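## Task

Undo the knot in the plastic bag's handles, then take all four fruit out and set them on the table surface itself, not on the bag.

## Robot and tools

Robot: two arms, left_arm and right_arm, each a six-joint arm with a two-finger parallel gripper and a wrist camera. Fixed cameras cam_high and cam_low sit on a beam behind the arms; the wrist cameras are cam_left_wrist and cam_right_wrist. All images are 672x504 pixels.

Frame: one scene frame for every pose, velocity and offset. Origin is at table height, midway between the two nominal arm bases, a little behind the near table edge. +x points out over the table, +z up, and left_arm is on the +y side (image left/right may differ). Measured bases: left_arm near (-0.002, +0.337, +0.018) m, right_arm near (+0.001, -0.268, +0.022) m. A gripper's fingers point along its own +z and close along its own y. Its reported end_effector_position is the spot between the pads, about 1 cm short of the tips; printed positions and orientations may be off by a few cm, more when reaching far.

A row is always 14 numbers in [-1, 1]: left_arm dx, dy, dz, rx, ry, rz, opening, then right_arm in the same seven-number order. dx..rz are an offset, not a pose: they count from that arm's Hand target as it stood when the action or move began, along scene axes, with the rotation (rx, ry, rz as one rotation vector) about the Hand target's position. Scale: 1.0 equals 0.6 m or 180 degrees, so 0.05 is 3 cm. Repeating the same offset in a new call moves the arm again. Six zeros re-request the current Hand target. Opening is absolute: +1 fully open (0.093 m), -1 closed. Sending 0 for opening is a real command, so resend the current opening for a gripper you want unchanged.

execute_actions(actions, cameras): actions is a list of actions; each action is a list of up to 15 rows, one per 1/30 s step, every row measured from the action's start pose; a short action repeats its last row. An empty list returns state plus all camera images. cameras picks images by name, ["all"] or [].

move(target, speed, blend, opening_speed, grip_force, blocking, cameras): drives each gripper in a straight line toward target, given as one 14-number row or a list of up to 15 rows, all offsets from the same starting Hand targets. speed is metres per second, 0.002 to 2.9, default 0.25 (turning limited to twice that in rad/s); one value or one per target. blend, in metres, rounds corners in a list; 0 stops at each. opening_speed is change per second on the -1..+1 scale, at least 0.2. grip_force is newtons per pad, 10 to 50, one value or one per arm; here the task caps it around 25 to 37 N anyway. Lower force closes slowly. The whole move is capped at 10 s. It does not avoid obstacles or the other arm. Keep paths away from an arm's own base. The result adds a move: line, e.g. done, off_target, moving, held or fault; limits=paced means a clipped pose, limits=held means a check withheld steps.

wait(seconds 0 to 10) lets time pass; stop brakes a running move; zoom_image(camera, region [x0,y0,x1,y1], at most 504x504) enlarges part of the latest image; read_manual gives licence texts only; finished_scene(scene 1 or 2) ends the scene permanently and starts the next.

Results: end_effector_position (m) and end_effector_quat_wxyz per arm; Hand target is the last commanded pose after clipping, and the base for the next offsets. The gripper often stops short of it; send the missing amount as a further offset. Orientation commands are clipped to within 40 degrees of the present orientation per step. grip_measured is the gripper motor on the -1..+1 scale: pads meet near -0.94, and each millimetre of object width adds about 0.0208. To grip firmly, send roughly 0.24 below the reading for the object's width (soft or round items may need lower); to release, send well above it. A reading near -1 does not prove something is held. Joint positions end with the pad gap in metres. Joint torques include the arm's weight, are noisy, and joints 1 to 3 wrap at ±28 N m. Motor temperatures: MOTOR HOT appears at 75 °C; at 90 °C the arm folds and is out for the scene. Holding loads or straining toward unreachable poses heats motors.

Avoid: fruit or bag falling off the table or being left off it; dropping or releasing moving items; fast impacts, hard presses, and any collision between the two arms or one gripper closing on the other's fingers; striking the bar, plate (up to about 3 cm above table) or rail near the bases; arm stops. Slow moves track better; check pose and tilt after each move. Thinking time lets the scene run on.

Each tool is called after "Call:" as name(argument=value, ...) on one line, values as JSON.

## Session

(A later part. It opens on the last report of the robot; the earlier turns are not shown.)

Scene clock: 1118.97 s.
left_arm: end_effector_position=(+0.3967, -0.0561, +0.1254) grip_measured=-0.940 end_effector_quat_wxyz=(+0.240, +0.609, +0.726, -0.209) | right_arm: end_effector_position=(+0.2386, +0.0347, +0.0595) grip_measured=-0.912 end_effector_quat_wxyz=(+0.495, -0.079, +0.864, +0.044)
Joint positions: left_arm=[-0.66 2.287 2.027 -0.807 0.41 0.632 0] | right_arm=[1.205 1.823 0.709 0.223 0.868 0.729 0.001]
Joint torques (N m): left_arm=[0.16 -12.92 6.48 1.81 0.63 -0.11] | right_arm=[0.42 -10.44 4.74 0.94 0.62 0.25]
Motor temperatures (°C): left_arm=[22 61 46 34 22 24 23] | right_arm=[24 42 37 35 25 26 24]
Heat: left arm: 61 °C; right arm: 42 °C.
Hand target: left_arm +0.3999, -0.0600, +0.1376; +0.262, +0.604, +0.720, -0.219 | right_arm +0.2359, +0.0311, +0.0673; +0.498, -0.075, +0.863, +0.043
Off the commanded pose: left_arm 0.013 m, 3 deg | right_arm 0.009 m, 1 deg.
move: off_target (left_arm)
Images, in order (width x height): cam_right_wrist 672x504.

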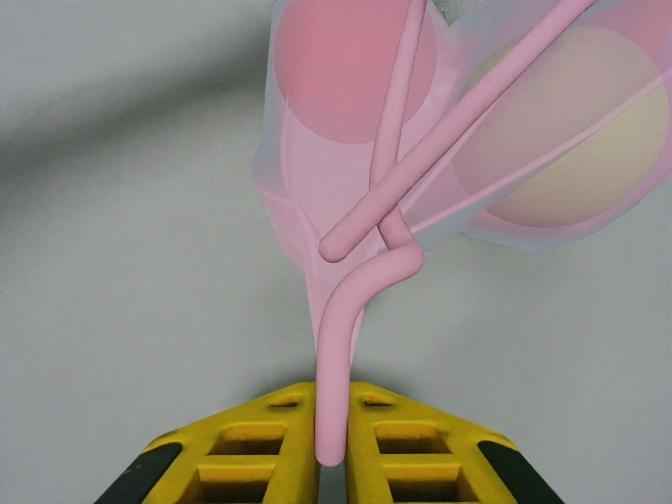

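Call:
move(target=[[0.0167, 0.0083, 0.0617, -0.0527, -0.019, 0.0549, -1, 0, 0, 0, 0, 0, 0, -1], [0.158, 0.0167, 0.0617, -0.1053, -0.038, 0.1097, -1, 0, 0, 0, 0, 0, 0, -1], [0.208, 0.0167, -0.09, -0.1053, -0.038, 0.1097, -1, 0, 0, 0, 0, 0, 0, -1]], speed=0.1, blend=0.02, cameras=["cam_right_wrist", "cam_high", "cam_left_wrist"])

Call:
zoom_image(camera="cam_high", region=[260, 180, 440, 340])

Scene clock: 1140.83 s.
left_arm: end_effector_position=(+0.5103, -0.0490, +0.0862) grip_measured=-0.940 end_effector_quat_wxyz=(+0.413, +0.438, +0.756, -0.258) | right_arm: end_effector_position=(+0.2414, +0.0303, +0.0631) grip_measured=-0.912 end_effector_quat_wxyz=(+0.506, -0.071, +0.859, +0.033)
Joint positions: left_arm=[-0.531 2.417 1.83 -0.043 0.453 0.294 0] | right_arm=[1.205 1.823 0.709 0.222 0.905 0.731 0.001]
Joint torques (N m): left_arm=[0.35 -9.72 10.06 2.51 0.03 0.02] | right_arm=[0.49 -10.37 4.75 0.9 0.28 0.19]
Motor temperatures (°C): left_arm=[22 60 46 35 22 24 23] | right_arm=[24 43 37 33 25 26 24]
Heat: left arm: 60 °C; right arm: 43 °C.
Hand target: left_arm +0.5248, -0.0499, +0.0835; +0.433, +0.433, +0.750, -0.250 | right_arm +0.2359, +0.0311, +0.0673; +0.498, -0.075, +0.863, +0.043
Off the commanded pose: left_arm 0.015 m, 3 deg | right_arm 0.007 m, 2 deg.
move: off_target (left_arm)
Images, in order (width x height): cam_high 672x504, cam_left_wrist 672x504, cam_right_wrist 672x504.

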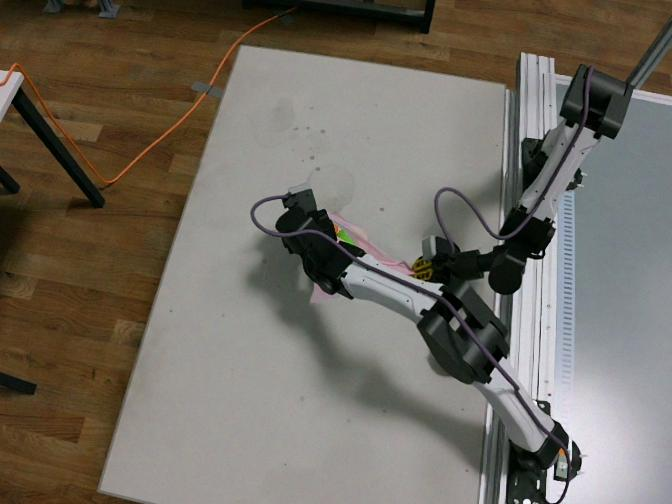

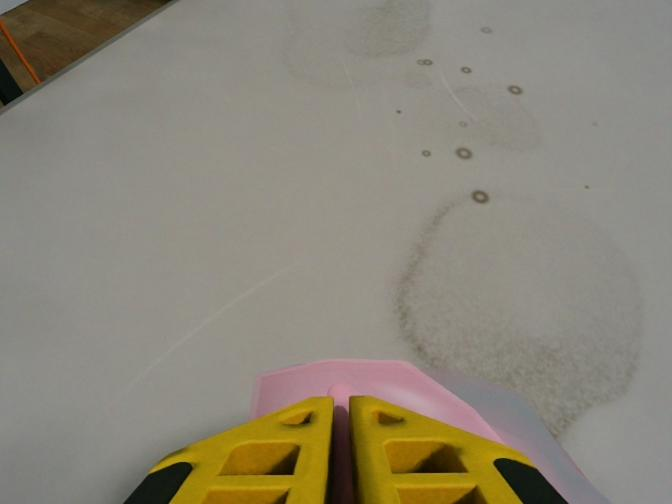

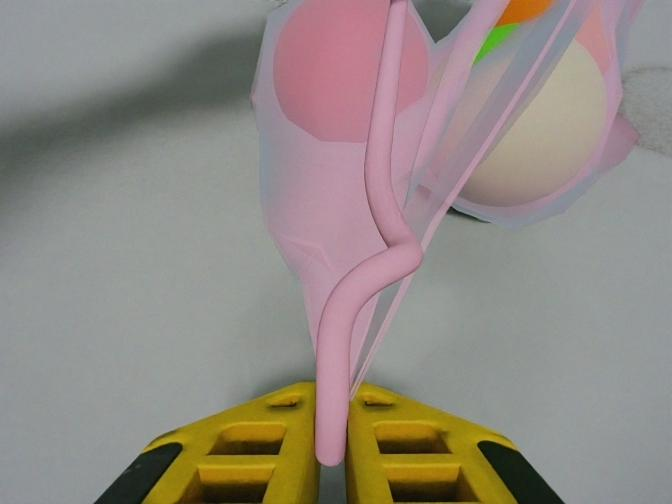

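Scaled by 2.800 from the camera's 672x504 image, which has a finer 960x720 frame.

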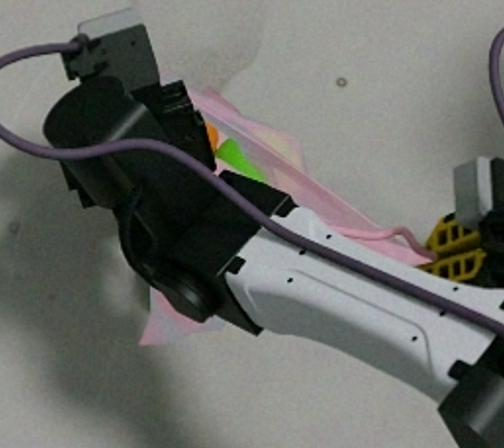

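Call:
move(target=[[0.0, 0.0, -0.07, 0, 0, 0, -1, 0, 0, 0, 0, 0, 0, -1], [0.0, 0.0, -0.065, 0, 0, 0, -0.6, 0, 0, 0, 0, 0, 0, -1]], speed=0.08, opening_speed=0.6, cameras=["cam_left_wrist"])

Scene clock: 1147.80 s.
left_arm: end_effector_position=(+0.5210, -0.0605, +0.0872) grip_measured=-0.604 end_effector_quat_wxyz=(+0.457, +0.442, +0.723, -0.271) | right_arm: end_effector_position=(+0.2448, +0.0262, +0.0654) grip_measured=-0.912 end_effector_quat_wxyz=(+0.514, -0.063, +0.855, +0.025)
Joint positions: left_arm=[-0.531 2.463 1.827 0.116 0.482 0.291 0.016] | right_arm=[1.199 1.823 0.709 0.222 0.928 0.731 0.001]
Joint torques (N m): left_arm=[0.38 -8.73 5.91 2.1 -0.31 0.08] | right_arm=[1.05 -10.44 4.6 0.9 0.09 0.24]
Motor temperatures (°C): left_arm=[22 57 46 37 22 24 23] | right_arm=[24 44 37 32 25 26 24]
Heat: left arm: 57 °C; right arm: 44 °C.
Hand target: left_arm +0.5248, -0.0499, +0.0445; +0.433, +0.433, +0.750, -0.250 | right_arm +0.2359, +0.0312, +0.0673; +0.498, -0.075, +0.863, +0.043
Off the commanded pose: left_arm 0.044 m, 5 deg | right_arm 0.010 m, 3 deg.
move: off_target (left_arm, right_arm); target 2's new opening was sent with left_arm's hand 0.043 m and 5 deg from that target
Images, in order (width x height): cam_left_wrist 672x504.

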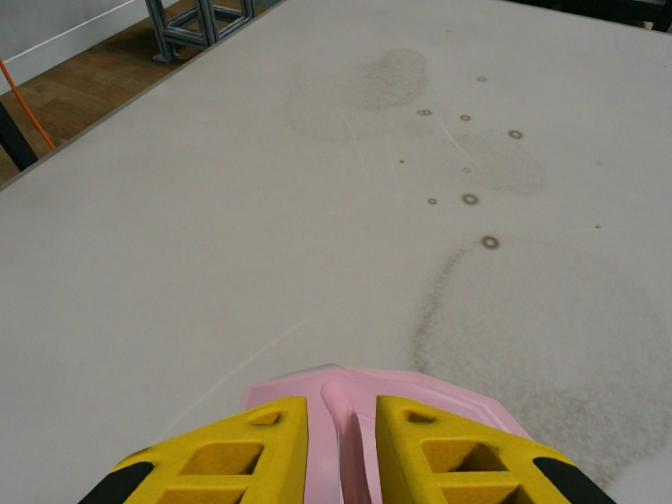

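Call:
move(target=[[0.0, 0.0, 0.08, 0, 0, 0, -0.4, 0, 0, 0, 0, 0, 0, -1], [-0.03, 0.06, 0.16, 0, 0, 0, -0.4, 0, 0, 0, 0, 0, 0, -1]], speed=0.08, cameras=["cam_left_wrist", "cam_high"])

Call:
zoom_image(camera="cam_high", region=[260, 180, 440, 340])

Scene clock: 1153.23 s.
left_arm: end_effector_position=(+0.5081, -0.0225, +0.1312) grip_measured=-0.402 end_effector_quat_wxyz=(+0.434, +0.433, +0.746, -0.262) | right_arm: end_effector_position=(+0.2438, +0.0279, +0.0639) grip_measured=-0.912 end_effector_quat_wxyz=(+0.509, -0.066, +0.858, +0.029)
Joint positions: left_arm=[-0.488 2.283 1.743 -0.049 0.489 0.306 0.026] | right_arm=[1.199 1.823 0.709 0.222 0.914 0.732 0.001]
Joint torques (N m): left_arm=[0.24 -14.15 7.27 1.68 0.05 0.2] | right_arm=[1.02 -10.5 4.55 0.92 0.19 0.19]
Motor temperatures (°C): left_arm=[22 55 46 37 22 24 22] | right_arm=[24 44 37 32 25 26 24]
Heat: left arm: 55 °C; right arm: 44 °C.
Hand target: left_arm +0.5068, -0.0139, +0.1405; +0.433, +0.433, +0.750, -0.250 | right_arm +0.2359, +0.0312, +0.0673; +0.498, -0.075, +0.863, +0.043
Off the commanded pose: left_arm 0.013 m, 1 deg | right_arm 0.009 m, 2 deg.
move: off_target (left_arm)
Images, in order (width x height): cam_high 672x504, cam_left_wrist 672x504.

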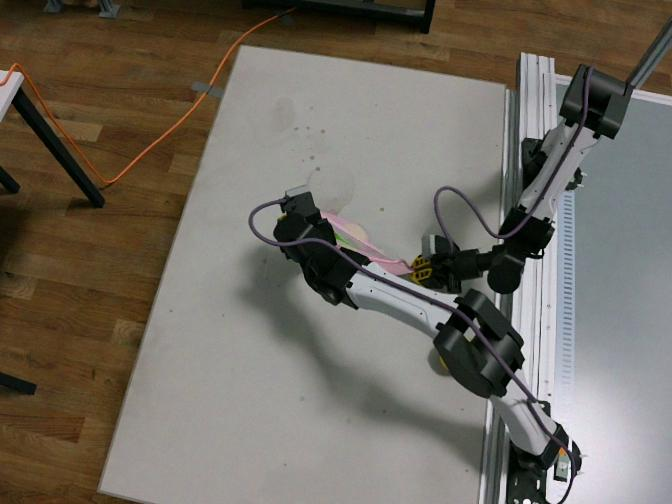

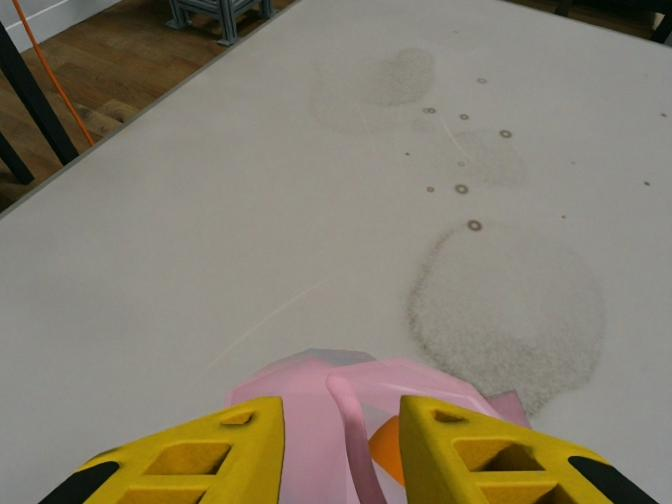

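Scaled by 2.800 from the camera's 672x504 image, which has a finer 960x720 frame.

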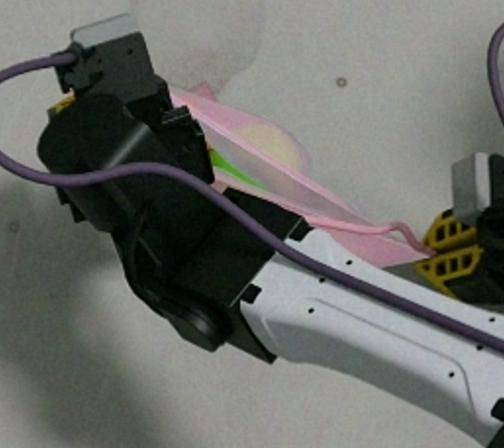

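Call:
move(target=[[-0.095, 0.157, 0.1, 0, 0, 0, -0.4, 0, 0, 0, 0, 0, 0, -1], [-0.3447, 0.5898, 0.0992, 0.1429, 0.1766, 0.2236, -0.6, 0, 0, 0, 0, 0, 0, -1]], speed=[0.12, 0.25], blend=[0.03, 0], cameras=["cam_high", "cam_right_wrist", "cam_low"])

Call:
zoom_image(camera="cam_high", region=[260, 180, 440, 340])

Scene clock: 1167.00 s.
left_arm: end_effector_position=(+0.3050, +0.3356, +0.1891) grip_measured=-0.598 end_effector_quat_wxyz=(+0.171, +0.157, +0.972, -0.037) | right_arm: end_effector_position=(+0.2412, +0.0307, +0.0626) grip_measured=-0.912 end_effector_quat_wxyz=(+0.505, -0.071, +0.860, +0.034)
Joint positions: left_arm=[0.064 1.397 1.271 -1.111 0.135 0.362 0.016] | right_arm=[1.204 1.823 0.709 0.222 0.9 0.732 0.001]
Joint torques (N m): left_arm=[0.29 -5.98 9.88 0.71 -0.07 0.05] | right_arm=[0.49 -10.41 4.7 0.94 0.33 0.17]
Motor temperatures (°C): left_arm=[22 55 47 35 22 24 22] | right_arm=[24 45 36 32 25 26 25]
Heat: left arm: 55 °C; right arm: 45 °C.
Hand target: left_arm +0.3000, +0.3400, +0.2001; +0.172, +0.154, +0.973, -0.027 | right_arm +0.2359, +0.0311, +0.0673; +0.498, -0.075, +0.863, +0.043
Off the commanded pose: left_arm 0.013 m, 1 deg | right_arm 0.007 m, 1 deg.
move: off_target (left_arm); target 2's new opening was sent with left_arm's hand 0.013 m and 1 deg from that target
Images, in order (width x height): cam_high 672x504, cam_low 672x504, cam_right_wrist 672x504.

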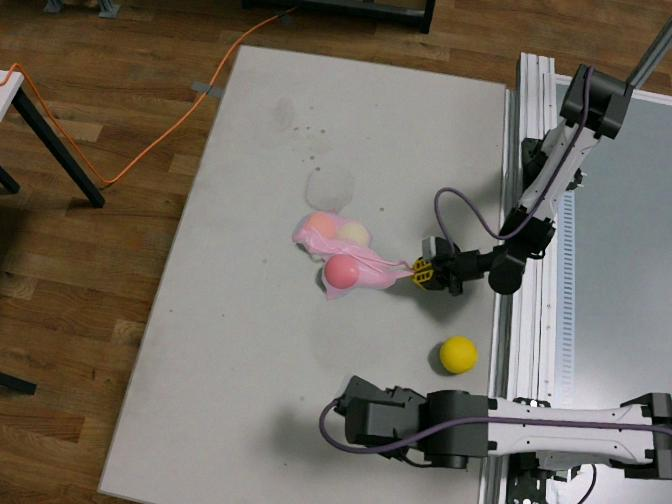

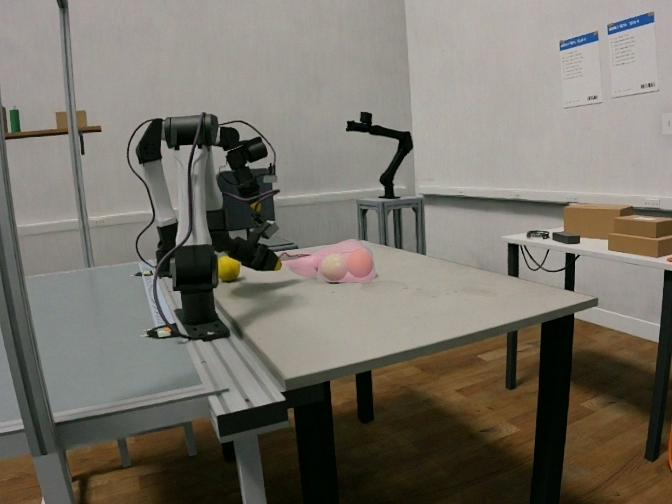

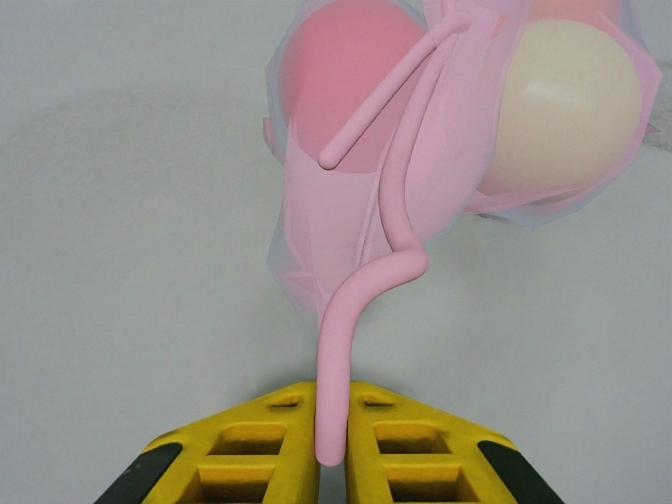

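Scaled by 2.800 from the camera's 672x504 image, which has a finer 960x720 frame.

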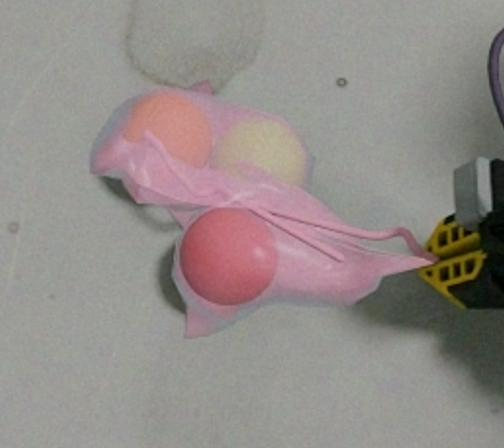

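Call:
zoom_image(camera="cam_right_wrist", region=[250, 0, 670, 330])

Scaled by 1.200 from the camera's 672x504 image, which has a finer 960x720 frame.

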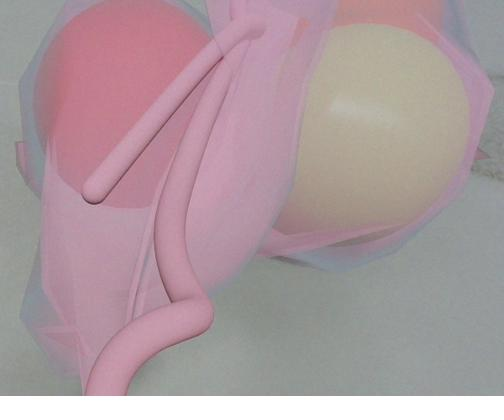

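Call:
move(target=[0.0667, -0.2333, 0.0667, -0.0505, -0.0679, -0.2045, -0.6, 0, 0, 0, 0, 0, 0, -1], speed=0.2, cameras=["cam_left_wrist"])

Call:
zoom_image(camera="cam_left_wrist", region=[150, 60, 560, 380])

Scene clock: 1183.63 s.
left_arm: end_effector_position=(+0.3285, +0.2084, +0.2292) grip_measured=-0.598 end_effector_quat_wxyz=(+0.239, +0.429, +0.860, -0.136) | right_arm: end_effector_position=(+0.2412, +0.0307, +0.0626) grip_measured=-0.912 end_effector_quat_wxyz=(+0.505, -0.071, +0.860, +0.034)
Joint positions: left_arm=[-0.208 1.51 1.457 -1.09 0.365 0.639 0.016] | right_arm=[1.204 1.823 0.709 0.222 0.9 0.732 0.001]
Joint torques (N m): left_arm=[-0.77 -4.68 9.89 1.65 0.59 0.17] | right_arm=[0.58 -10.39 4.7 0.95 0.31 0.2]
Motor temperatures (°C): left_arm=[22 47 49 33 22 24 22] | right_arm=[24 46 36 31 25 26 25]
Heat: left arm: 49 °C; right arm: 46 °C.
Hand target: left_arm +0.3401, +0.2000, +0.2402; +0.267, +0.440, +0.846, -0.139 | right_arm +0.2359, +0.0311, +0.0673; +0.498, -0.075, +0.863, +0.043
Off the commanded pose: left_arm 0.018 m, 4 deg | right_arm 0.007 m, 1 deg.
move: off_target (left_arm)
Images, in order (width x height): cam_left_wrist 672x504.

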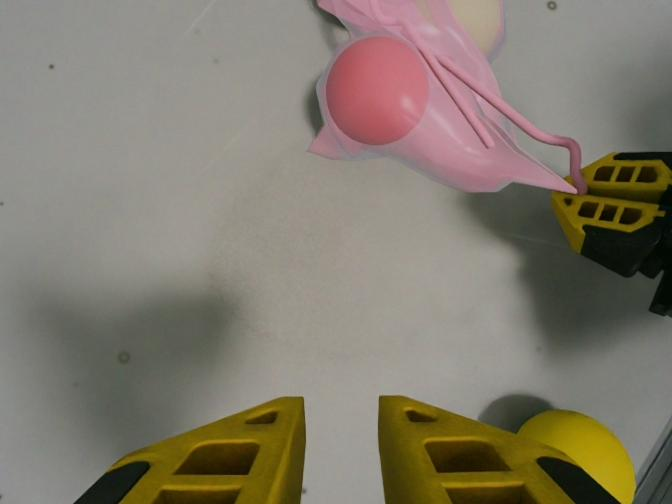

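Scaled by 1.229 from the camera's 672x504 image, which has a finer 960x720 frame.

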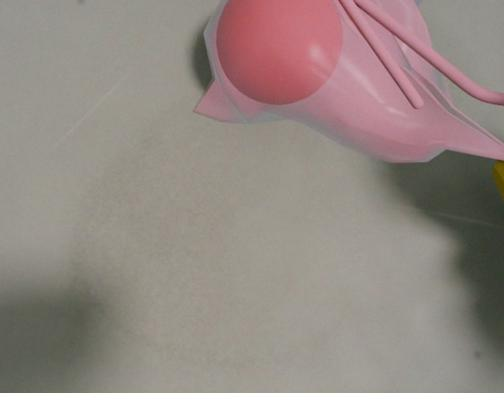

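Call:
move(target=[0.1, -0.13, 0.02, 0, 0, 0, -0.6, 0, 0, 0, 0, 0, 0, -1], speed=0.15, cameras=["cam_left_wrist"])

Call:
zoom_image(camera="cam_left_wrist", region=[200, 0, 600, 320])

Scene clock: 1187.23 s.
left_arm: end_effector_position=(+0.3943, +0.1239, +0.2476) grip_measured=-0.598 end_effector_quat_wxyz=(+0.259, +0.445, +0.845, -0.146) | right_arm: end_effector_position=(+0.2412, +0.0307, +0.0626) grip_measured=-0.912 end_effector_quat_wxyz=(+0.505, -0.071, +0.860, +0.034)
Joint positions: left_arm=[-0.382 1.824 1.848 -1.076 0.321 0.504 0.016] | right_arm=[1.204 1.823 0.709 0.222 0.9 0.732 0.001]
Joint torques (N m): left_arm=[-0.61 -7.05 9.98 1.47 0.05 -0.11] | right_arm=[0.42 -10.37 4.64 0.94 0.32 0.21]
Heat: left arm: 49 °C; right arm: 46 °C.
Hand target: left_arm +0.4001, +0.1220, +0.2521; +0.266, +0.440, +0.846, -0.139 | right_arm +0.2359, +0.0311, +0.0673; +0.498, -0.075, +0.863, +0.043
Off the commanded pose: left_arm 0.008 m, 1 deg | right_arm 0.007 m, 1 deg.
move: done
Images, in order (width x height): cam_left_wrist 672x504.

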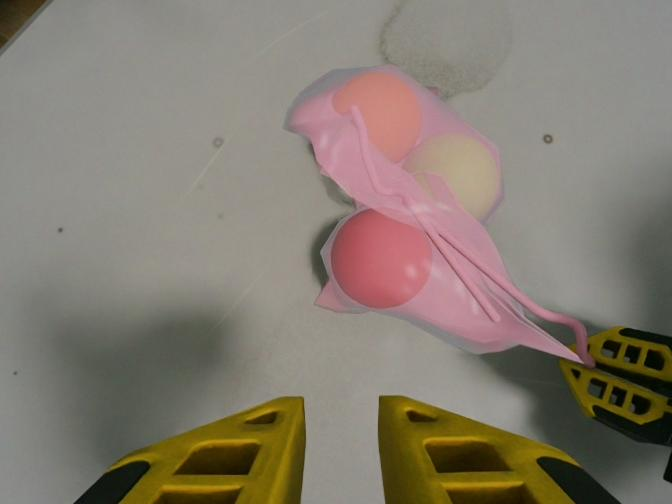

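Scaled by 1.260 from the camera's 672x504 image, which has a finer 960x720 frame.

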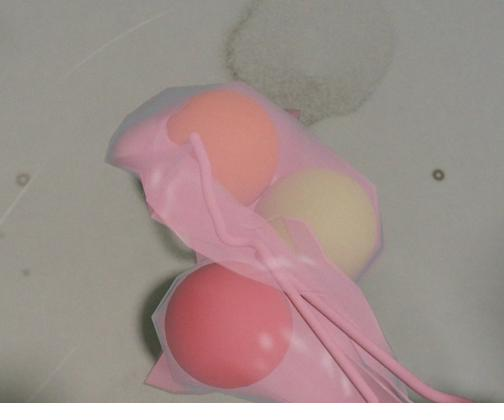

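Call:
move(target=[-0.0367, -0.1067, -0.12, 0, 0, 0, -0.6, 0, 0, 0, 0, 0, 0, -1], speed=0.12, cameras=["cam_left_wrist"])

Call:
zoom_image(camera="cam_left_wrist", region=[180, 40, 580, 400])

Scene clock: 1230.03 s.
left_arm: end_effector_position=(+0.3726, +0.0613, +0.1831) grip_measured=-0.598 end_effector_quat_wxyz=(+0.255, +0.445, +0.846, -0.144) | right_arm: end_effector_position=(+0.2412, +0.0307, +0.0626) grip_measured=-0.912 end_effector_quat_wxyz=(+0.505, -0.071, +0.860, +0.034)
Joint positions: left_arm=[-0.557 1.824 1.584 -0.78 0.227 0.35 0.016] | right_arm=[1.204 1.823 0.709 0.222 0.9 0.732 0.001]
Joint torques (N m): left_arm=[-0.68 -7.75 6.64 2 -0.01 -0.12] | right_arm=[0.57 -10.44 4.77 0.93 0.28 0.21]
Motor temperatures (°C): left_arm=[22 41 51 34 22 24 22] | right_arm=[24 47 36 30 25 26 25]
Heat: left arm: 51 °C; right arm: 47 °C.
Hand target: left_arm +0.3781, +0.0580, +0.1800; +0.266, +0.440, +0.846, -0.139 | right_arm +0.2359, +0.0311, +0.0673; +0.498, -0.075, +0.863, +0.043
Off the commanded pose: left_arm 0.007 m, 2 deg | right_arm 0.007 m, 1 deg.
move: done
Images, in order (width x height): cam_left_wrist 672x504.

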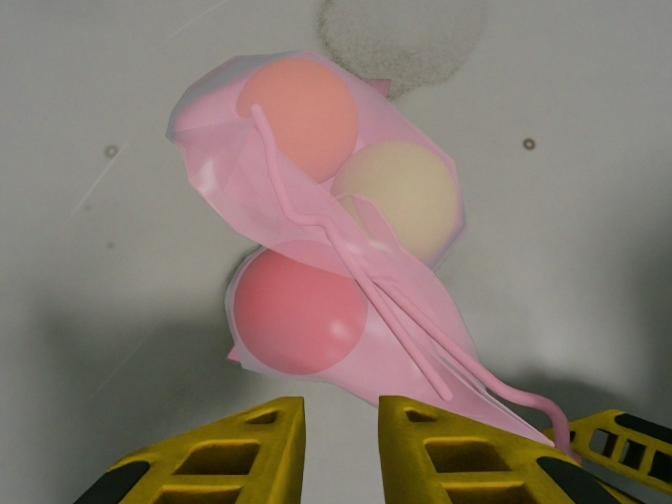

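Scaled by 1.260 from the camera's 672x504 image, which has a finer 960x720 frame.

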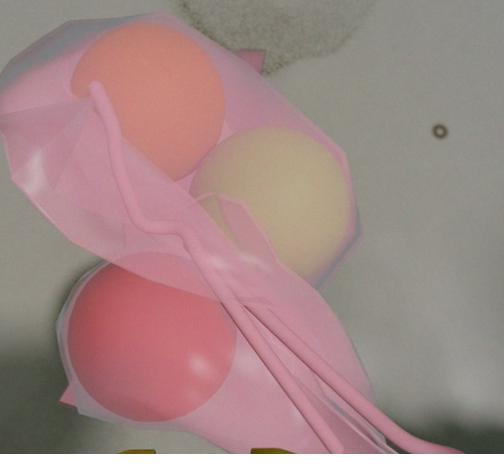

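Call:
move(target=[[0, 0, 0, 0, 0, 0, -0.6, 0.08, -0.005, -0.045, 0, 0, 0, -1], [0, 0, 0, 0, 0, 0, -0.6, 0.08, -0.005, -0.045, 0, 0, 0, -0.5], [0, 0, 0, 0, 0, 0, -0.6, -0.06, -0.03, 0.05, 0, 0, 0, -0.5]], speed=0.08, opening_speed=0.6, cameras=["cam_left_wrist", "cam_right_wrist"])

Call:
zoom_image(camera="cam_left_wrist", region=[140, 30, 540, 420])

Scene clock: 1263.97 s.
left_arm: end_effector_position=(+0.3726, +0.0612, +0.1832) grip_measured=-0.598 end_effector_quat_wxyz=(+0.255, +0.445, +0.846, -0.144) | right_arm: end_effector_position=(+0.2003, +0.0111, +0.0857) grip_measured=-0.502 end_effector_quat_wxyz=(+0.491, -0.083, +0.866, +0.037)
Joint positions: left_arm=[-0.557 1.824 1.584 -0.779 0.227 0.35 0.016] | right_arm=[1.316 1.634 0.666 -0.057 0.931 0.876 0.021]
Joint torques (N m): left_arm=[-0.58 -7.77 6.64 1.96 0 -0.11] | right_arm=[0.44 -8.44 7.02 0.79 0.71 0.22]
Heat: left arm: 47 °C; right arm: 47 °C.
Hand target: left_arm +0.3781, +0.0580, +0.1800; +0.266, +0.440, +0.846, -0.139 | right_arm +0.1999, +0.0132, +0.0973; +0.498, -0.075, +0.863, +0.043
Off the commanded pose: left_arm 0.007 m, 2 deg | right_arm 0.012 m, 1 deg.
move: off_target (right_arm)
Images, in order (width x height): cam_left_wrist 672x504, cam_right_wrist 672x504.

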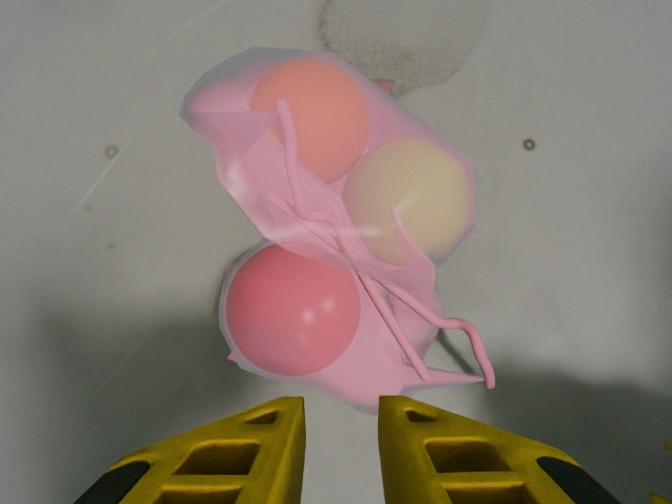

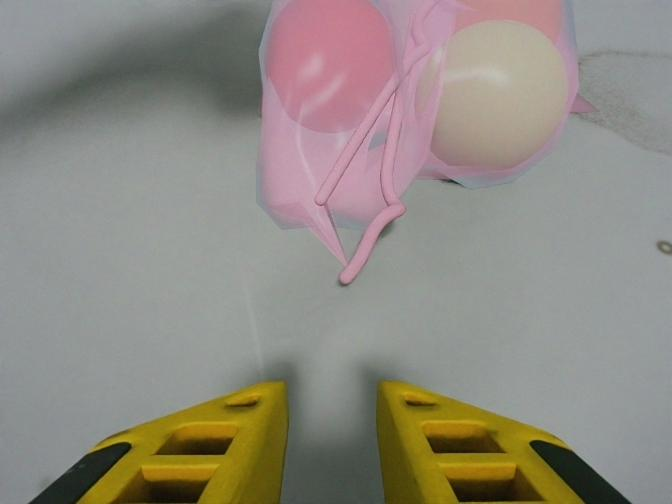

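Scaled by 1.260 from the camera's 672x504 image, which has a finer 960x720 frame.

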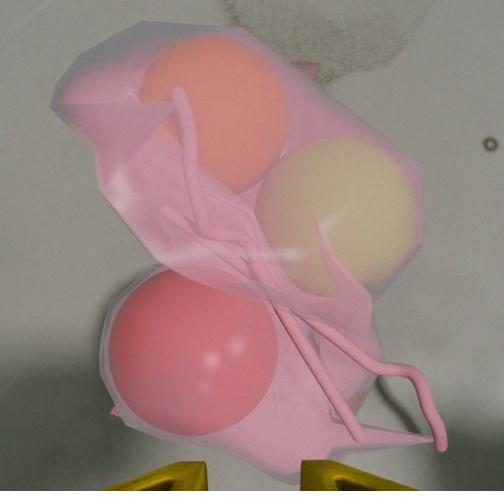

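Call:
move(target=[0.1042, -0.0817, -0.1062, -0.0228, -0.0159, 0, -0.6, 0, 0, 0, 0, 0, 0, -0.5], speed=0.1, cameras=["cam_left_wrist"])

Scene clock: 1275.27 s.
left_arm: end_effector_position=(+0.4309, +0.0232, +0.1073) grip_measured=-0.598 end_effector_quat_wxyz=(+0.278, +0.435, +0.843, -0.149) | right_arm: end_effector_position=(+0.2002, +0.0109, +0.0856) grip_measured=-0.502 end_effector_quat_wxyz=(+0.491, -0.083, +0.866, +0.036)
Joint positions: left_arm=[-0.557 2.093 1.632 -0.505 0.227 0.327 0.016] | right_arm=[1.316 1.634 0.666 -0.058 0.931 0.877 0.021]
Joint torques (N m): left_arm=[-0.98 -8.92 10.29 2.03 0.28 -0.11] | right_arm=[0.42 -8.28 7.13 0.78 0.75 0.21]
Heat: left arm: 47 °C; right arm: 48 °C.
Hand target: left_arm +0.4406, +0.0090, +0.1162; +0.303, +0.434, +0.834, -0.158 | right_arm +0.1999, +0.0131, +0.0972; +0.498, -0.075, +0.863, +0.043
Off the commanded pose: left_arm 0.019 m, 3 deg | right_arm 0.012 m, 1 deg.
move: off_target (left_arm, right_arm)
Images, in order (width x height): cam_left_wrist 672x504.

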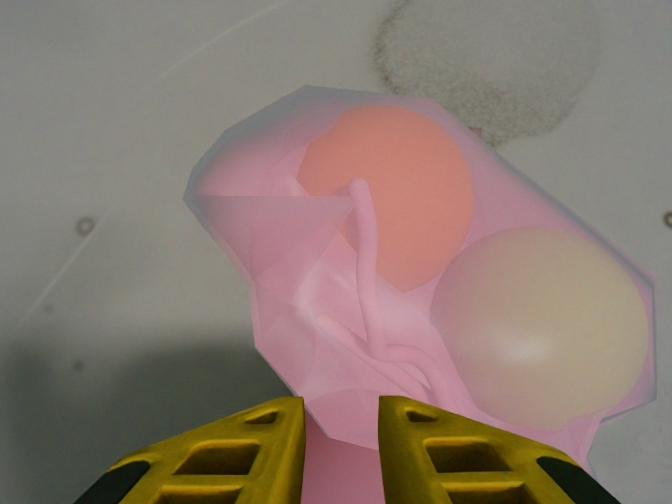

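Call:
zoom_image(camera="cam_left_wrist", region=[260, 150, 460, 410])

Scaled by 1.938 from the camera's 672x504 image, which has a finer 960x720 frame.

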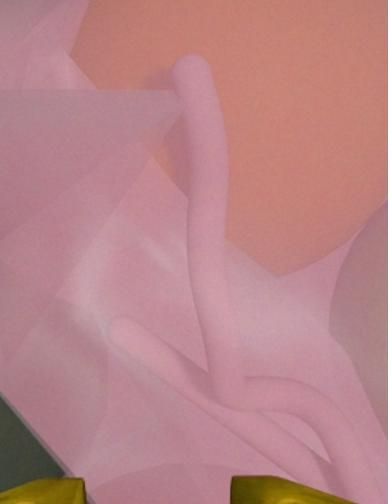

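Call:
move(target=[0.0237, -0.0522, -0.0237, 0, 0, 0, -0.6, 0, 0, 0, 0, 0, 0, -0.5], speed=0.07, cameras=["cam_left_wrist"])

Scene clock: 1286.33 s.
left_arm: end_effector_position=(+0.4451, -0.0136, +0.0964) grip_measured=-0.598 end_effector_quat_wxyz=(+0.283, +0.439, +0.837, -0.160) | right_arm: end_effector_position=(+0.2002, +0.0109, +0.0856) grip_measured=-0.502 end_effector_quat_wxyz=(+0.491, -0.083, +0.866, +0.036)
Joint positions: left_arm=[-0.599 2.222 1.78 -0.502 0.227 0.296 0.016] | right_arm=[1.316 1.634 0.666 -0.058 0.931 0.877 0.021]
Joint torques (N m): left_arm=[-0.84 -9.74 10.4 1.93 0.02 -0.1] | right_arm=[0.36 -8.47 7.08 0.75 0.69 0.21]
Motor temperatures (°C): left_arm=[22 42 48 39 22 24 22] | right_arm=[24 48 36 30 25 26 24]
Heat: left arm: 48 °C; right arm: 48 °C.
Hand target: left_arm +0.4547, -0.0224, +0.1021; +0.303, +0.434, +0.834, -0.158 | right_arm +0.1999, +0.0131, +0.0972; +0.498, -0.075, +0.863, +0.043
Off the commanded pose: left_arm 0.014 m, 2 deg | right_arm 0.012 m, 1 deg.
move: off_target (left_arm, right_arm)
Images, in order (width x height): cam_left_wrist 672x504.

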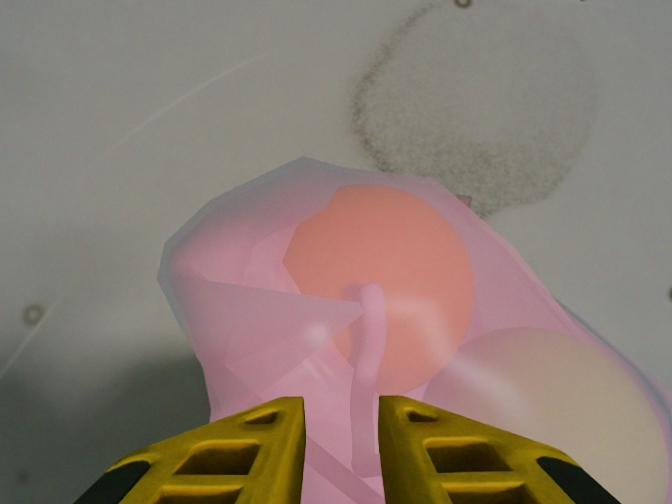

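Call:
move(target=[-0.0018, -0.0347, -0.028, 0, 0, 0, -0.6, 0, 0, 0, 0, 0, 0, -0.5], speed=0.06, cameras=["cam_left_wrist"])

Call:
zoom_image(camera="cam_left_wrist", region=[250, 320, 450, 500])

Scene clock: 1293.53 s.
left_arm: end_effector_position=(+0.4425, -0.0330, +0.0806) grip_measured=-0.598 end_effector_quat_wxyz=(+0.279, +0.440, +0.838, -0.160) | right_arm: end_effector_position=(+0.2002, +0.0109, +0.0856) grip_measured=-0.502 end_effector_quat_wxyz=(+0.491, -0.083, +0.866, +0.036)
Joint positions: left_arm=[-0.635 2.28 1.814 -0.482 0.207 0.268 0.016] | right_arm=[1.316 1.634 0.666 -0.058 0.931 0.877 0.021]
Joint torques (N m): left_arm=[-0.87 -9.8 10.3 2.08 -0.07 -0.08] | right_arm=[0.36 -8.38 7.12 0.77 0.7 0.24]
Heat: left arm: 49 °C; right arm: 48 °C.
Hand target: left_arm +0.4538, -0.0432, +0.0854; +0.303, +0.434, +0.833, -0.158 | right_arm +0.1999, +0.0131, +0.0972; +0.498, -0.075, +0.863, +0.043
Off the commanded pose: left_arm 0.016 m, 3 deg | right_arm 0.012 m, 1 deg.
move: off_target (left_arm, right_arm)
Images, in order (width x height): cam_left_wrist 672x504.

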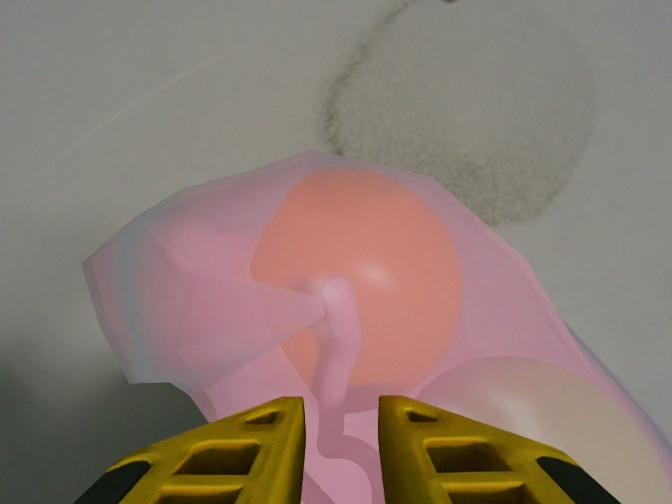

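Scaled by 2.520 from the camera's 672x504 image, which has a finer 960x720 frame.

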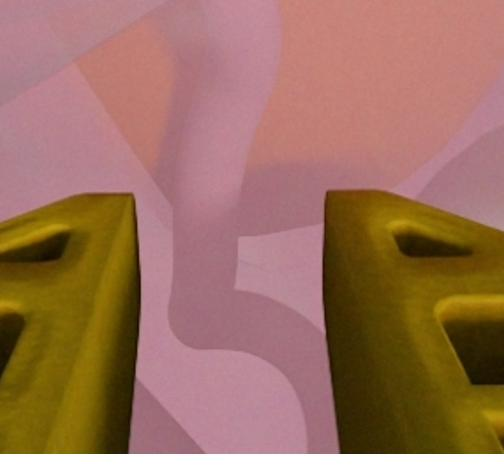

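Call:
move(target=[0.0125, -0.02, 0.002, 0, 0, 0, -0.6, 0, 0, 0, 0, 0, 0, -0.5], speed=0.06, cameras=["cam_left_wrist"])

Call:
zoom_image(camera="cam_left_wrist", region=[250, 320, 450, 500])

Scene clock: 1298.90 s.
left_arm: end_effector_position=(+0.4584, -0.0496, +0.0881) grip_measured=-0.598 end_effector_quat_wxyz=(+0.301, +0.438, +0.832, -0.162) | right_arm: end_effector_position=(+0.2002, +0.0109, +0.0856) grip_measured=-0.502 end_effector_quat_wxyz=(+0.491, -0.083, +0.866, +0.036)
Joint positions: left_arm=[-0.643 2.339 1.92 -0.482 0.199 0.26 0.016] | right_arm=[1.316 1.634 0.666 -0.058 0.931 0.877 0.021]
Joint torques (N m): left_arm=[-0.96 -10.14 10.41 1.72 -0.06 -0.1] | right_arm=[0.35 -8.64 6.94 0.77 0.73 0.24]
Heat: left arm: 50 °C; right arm: 48 °C.
Hand target: left_arm +0.4612, -0.0552, +0.0866; +0.303, +0.434, +0.833, -0.158 | right_arm +0.1999, +0.0131, +0.0972; +0.498, -0.075, +0.863, +0.043
Off the commanded pose: left_arm 0.006 m, 1 deg | right_arm 0.012 m, 1 deg.
move: off_target (right_arm)
Images, in order (width x height): cam_left_wrist 672x504.

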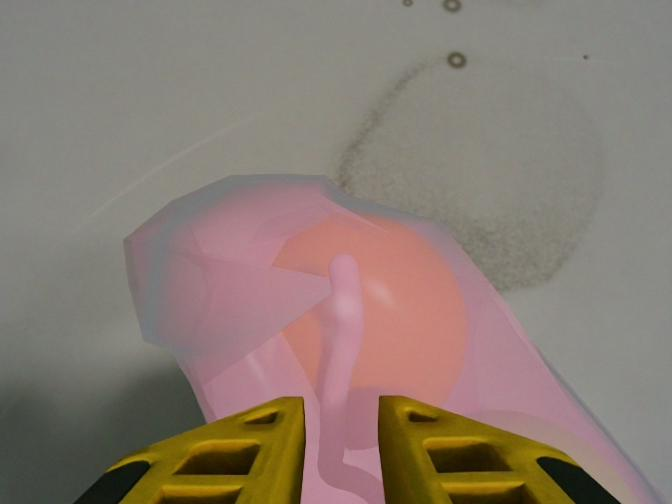

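Scaled by 2.520 from the camera's 672x504 image, which has a finer 960x720 frame.

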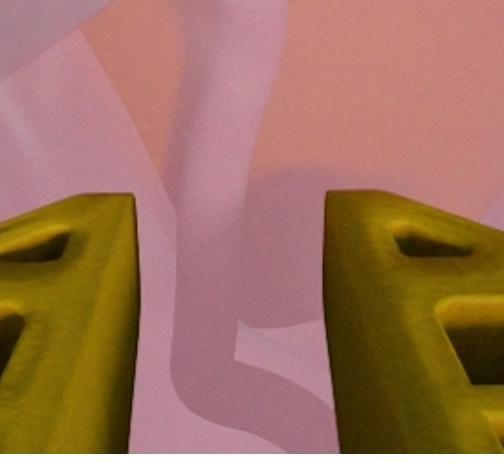

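Call:
move(target=[0.0273, -0.0362, -0.006, 0, 0, 0, -0.6, 0, 0, 0, 0, 0, 0, -0.5], speed=0.06, cameras=["cam_left_wrist"])

Call:
zoom_image(camera="cam_left_wrist", region=[250, 320, 450, 500])

Scene clock: 1313.03 s.
left_arm: end_effector_position=(+0.4842, -0.0774, +0.0955) grip_measured=-0.598 end_effector_quat_wxyz=(+0.329, +0.435, +0.821, -0.166) | right_arm: end_effector_position=(+0.2002, +0.0109, +0.0856) grip_measured=-0.502 end_effector_quat_wxyz=(+0.491, -0.083, +0.866, +0.036)
Joint positions: left_arm=[-0.657 2.468 2.143 -0.512 0.189 0.249 0.016] | right_arm=[1.316 1.634 0.666 -0.058 0.931 0.877 0.021]
Joint torques (N m): left_arm=[-0.99 -10.7 10.32 1.25 -0.03 -0.12] | right_arm=[0.5 -8.42 6.98 0.75 0.72 0.22]
Heat: left arm: 50 °C; right arm: 48 °C.
Hand target: left_arm +0.4776, -0.0770, +0.0829; +0.303, +0.434, +0.833, -0.158 | right_arm +0.1999, +0.0131, +0.0972; +0.498, -0.075, +0.863, +0.043
Off the commanded pose: left_arm 0.014 m, 3 deg | right_arm 0.012 m, 1 deg.
move: off_target (left_arm, right_arm)
Images, in order (width x height): cam_left_wrist 672x504.

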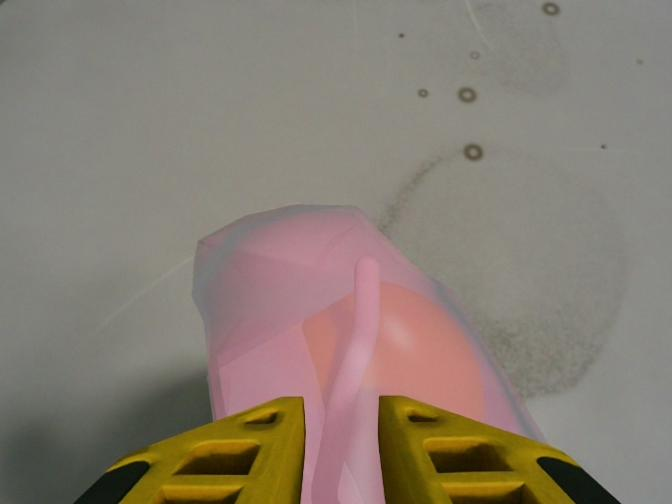

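Scaled by 2.520 from the camera's 672x504 image, which has a finer 960x720 frame.

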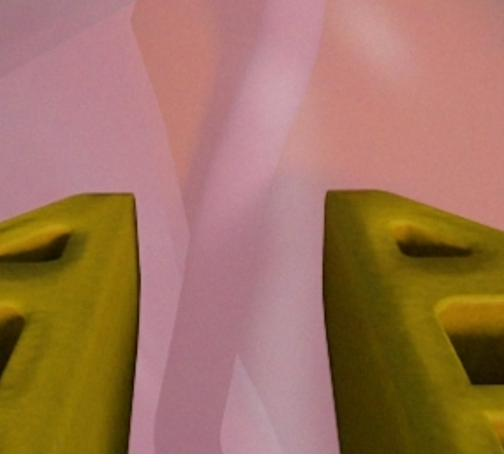

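Call:
execute_actions(actions=[], cameras=["cam_high", "cam_right_wrist", "cam_low"])

Call:
zoom_image(camera="cam_high", region=[260, 160, 440, 340])

Call:
zoom_image(camera="cam_low", region=[260, 190, 420, 310])

Scene clock: 1322.27 s.
left_arm: end_effector_position=(+0.4841, -0.0774, +0.0954) grip_measured=-0.598 end_effector_quat_wxyz=(+0.329, +0.435, +0.822, -0.166) | right_arm: end_effector_position=(+0.2002, +0.0109, +0.0856) grip_measured=-0.502 end_effector_quat_wxyz=(+0.491, -0.083, +0.866, +0.036)
Joint positions: left_arm=[-0.657 2.468 2.143 -0.512 0.189 0.249 0.016] | right_arm=[1.316 1.634 0.666 -0.058 0.931 0.877 0.021]
Joint velocities: within noise
Joint torques (N m): left_arm=[-0.88 -10.71 10.52 1.26 -0.05 -0.11] | right_arm=[0.35 -8.43 6.97 0.77 0.73 0.23]
Motor temperatures (°C): left_arm=[22 46 50 37 21 24 22] | right_arm=[24 48 36 29 25 26 24]
Heat: left arm: 50 °C; right arm: 48 °C.
Hand target: left_arm +0.4776, -0.0770, +0.0829; +0.303, +0.434, +0.833, -0.158 | right_arm +0.1999, +0.0131, +0.0972; +0.498, -0.075, +0.863, +0.043
Tool commands: left_gripper/opening=-0.6 right_gripper/opening=-0.5
Off the commanded pose: left_arm 0.014 m, 3 deg | right_arm 0.012 m, 1 deg.
Images, in order (width x height): cam_high 672x504, cam_low 672x504, cam_right_wrist 672x504.

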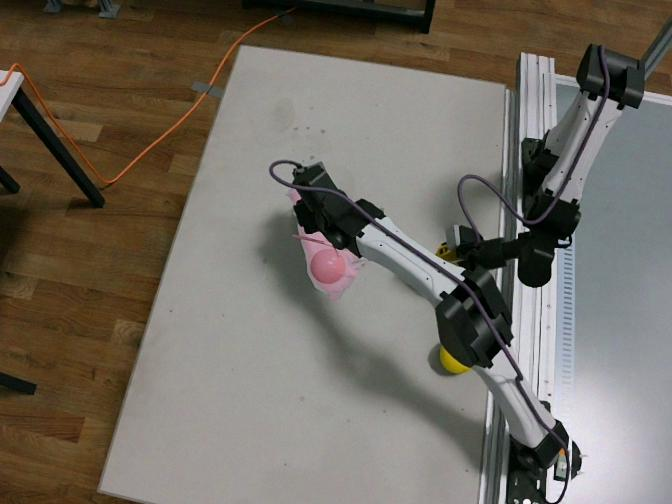

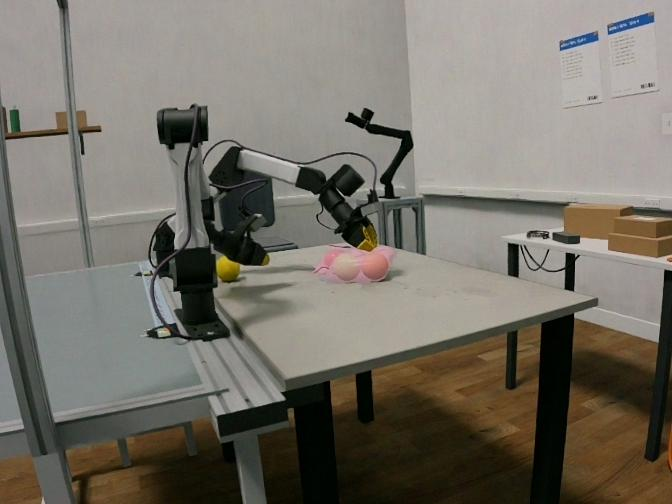

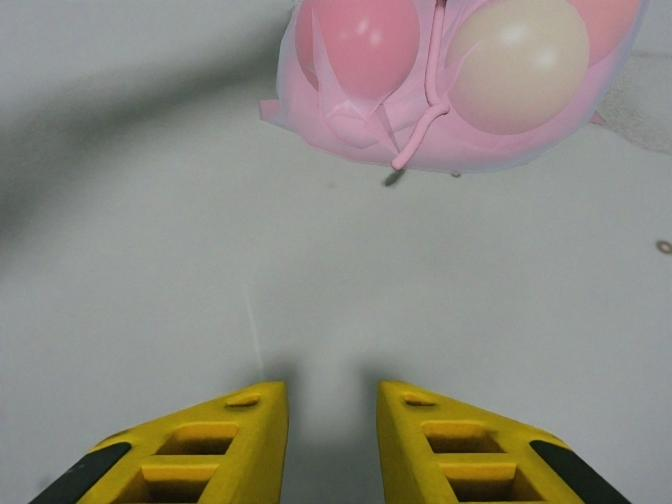

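Scaled by 2.800 from the camera's 672x504 image, which has a finer 960x720 frame.

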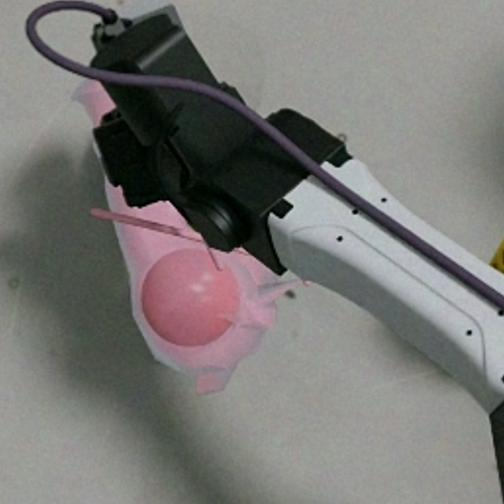

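Scaled by 3.150 from the camera's 672x504 image, which has a finer 960x720 frame.

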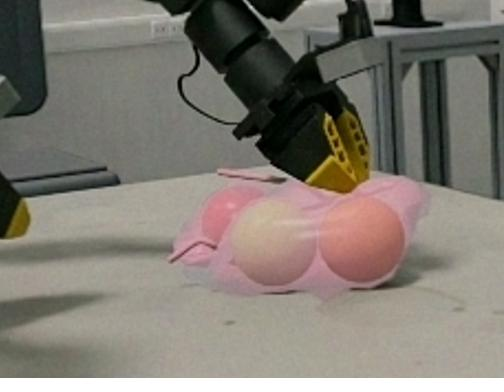

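Call:
move(target=[0.0, 0, 0.01, 0, 0, 0, -1, 0, 0, 0, 0, 0, 0, -0.5], speed=0.05, opening_speed=0.6, cameras=["cam_left_wrist"])

Scene clock: 1330.80 s.
left_arm: end_effector_position=(+0.4845, -0.0774, +0.1005) grip_measured=-0.988 end_effector_quat_wxyz=(+0.329, +0.435, +0.822, -0.166) | right_arm: end_effector_position=(+0.2002, +0.0109, +0.0856) grip_measured=-0.502 end_effector_quat_wxyz=(+0.491, -0.083, +0.866, +0.036)
Joint positions: left_arm=[-0.657 2.468 2.163 -0.533 0.189 0.249 0] | right_arm=[1.316 1.634 0.666 -0.058 0.931 0.877 0.021]
Joint torques (N m): left_arm=[-0.94 -10.89 10.44 1.2 -0.04 -0.13] | right_arm=[0.4 -8.5 7.09 0.75 0.69 0.2]
Heat: left arm: 50 °C; right arm: 48 °C.
Hand target: left_arm +0.4776, -0.0770, +0.0889; +0.303, +0.434, +0.833, -0.158 | right_arm +0.1999, +0.0131, +0.0972; +0.498, -0.075, +0.863, +0.043
Off the commanded pose: left_arm 0.014 m, 3 deg | right_arm 0.012 m, 1 deg.
move: off_target (left_arm, right_arm)
Images, in order (width x height): cam_left_wrist 672x504.

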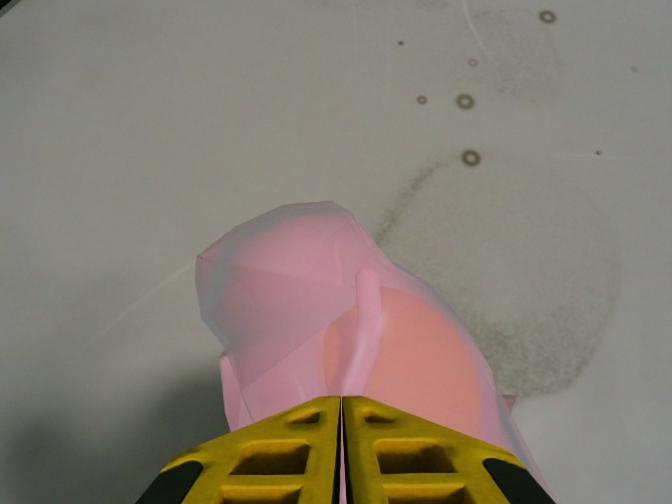

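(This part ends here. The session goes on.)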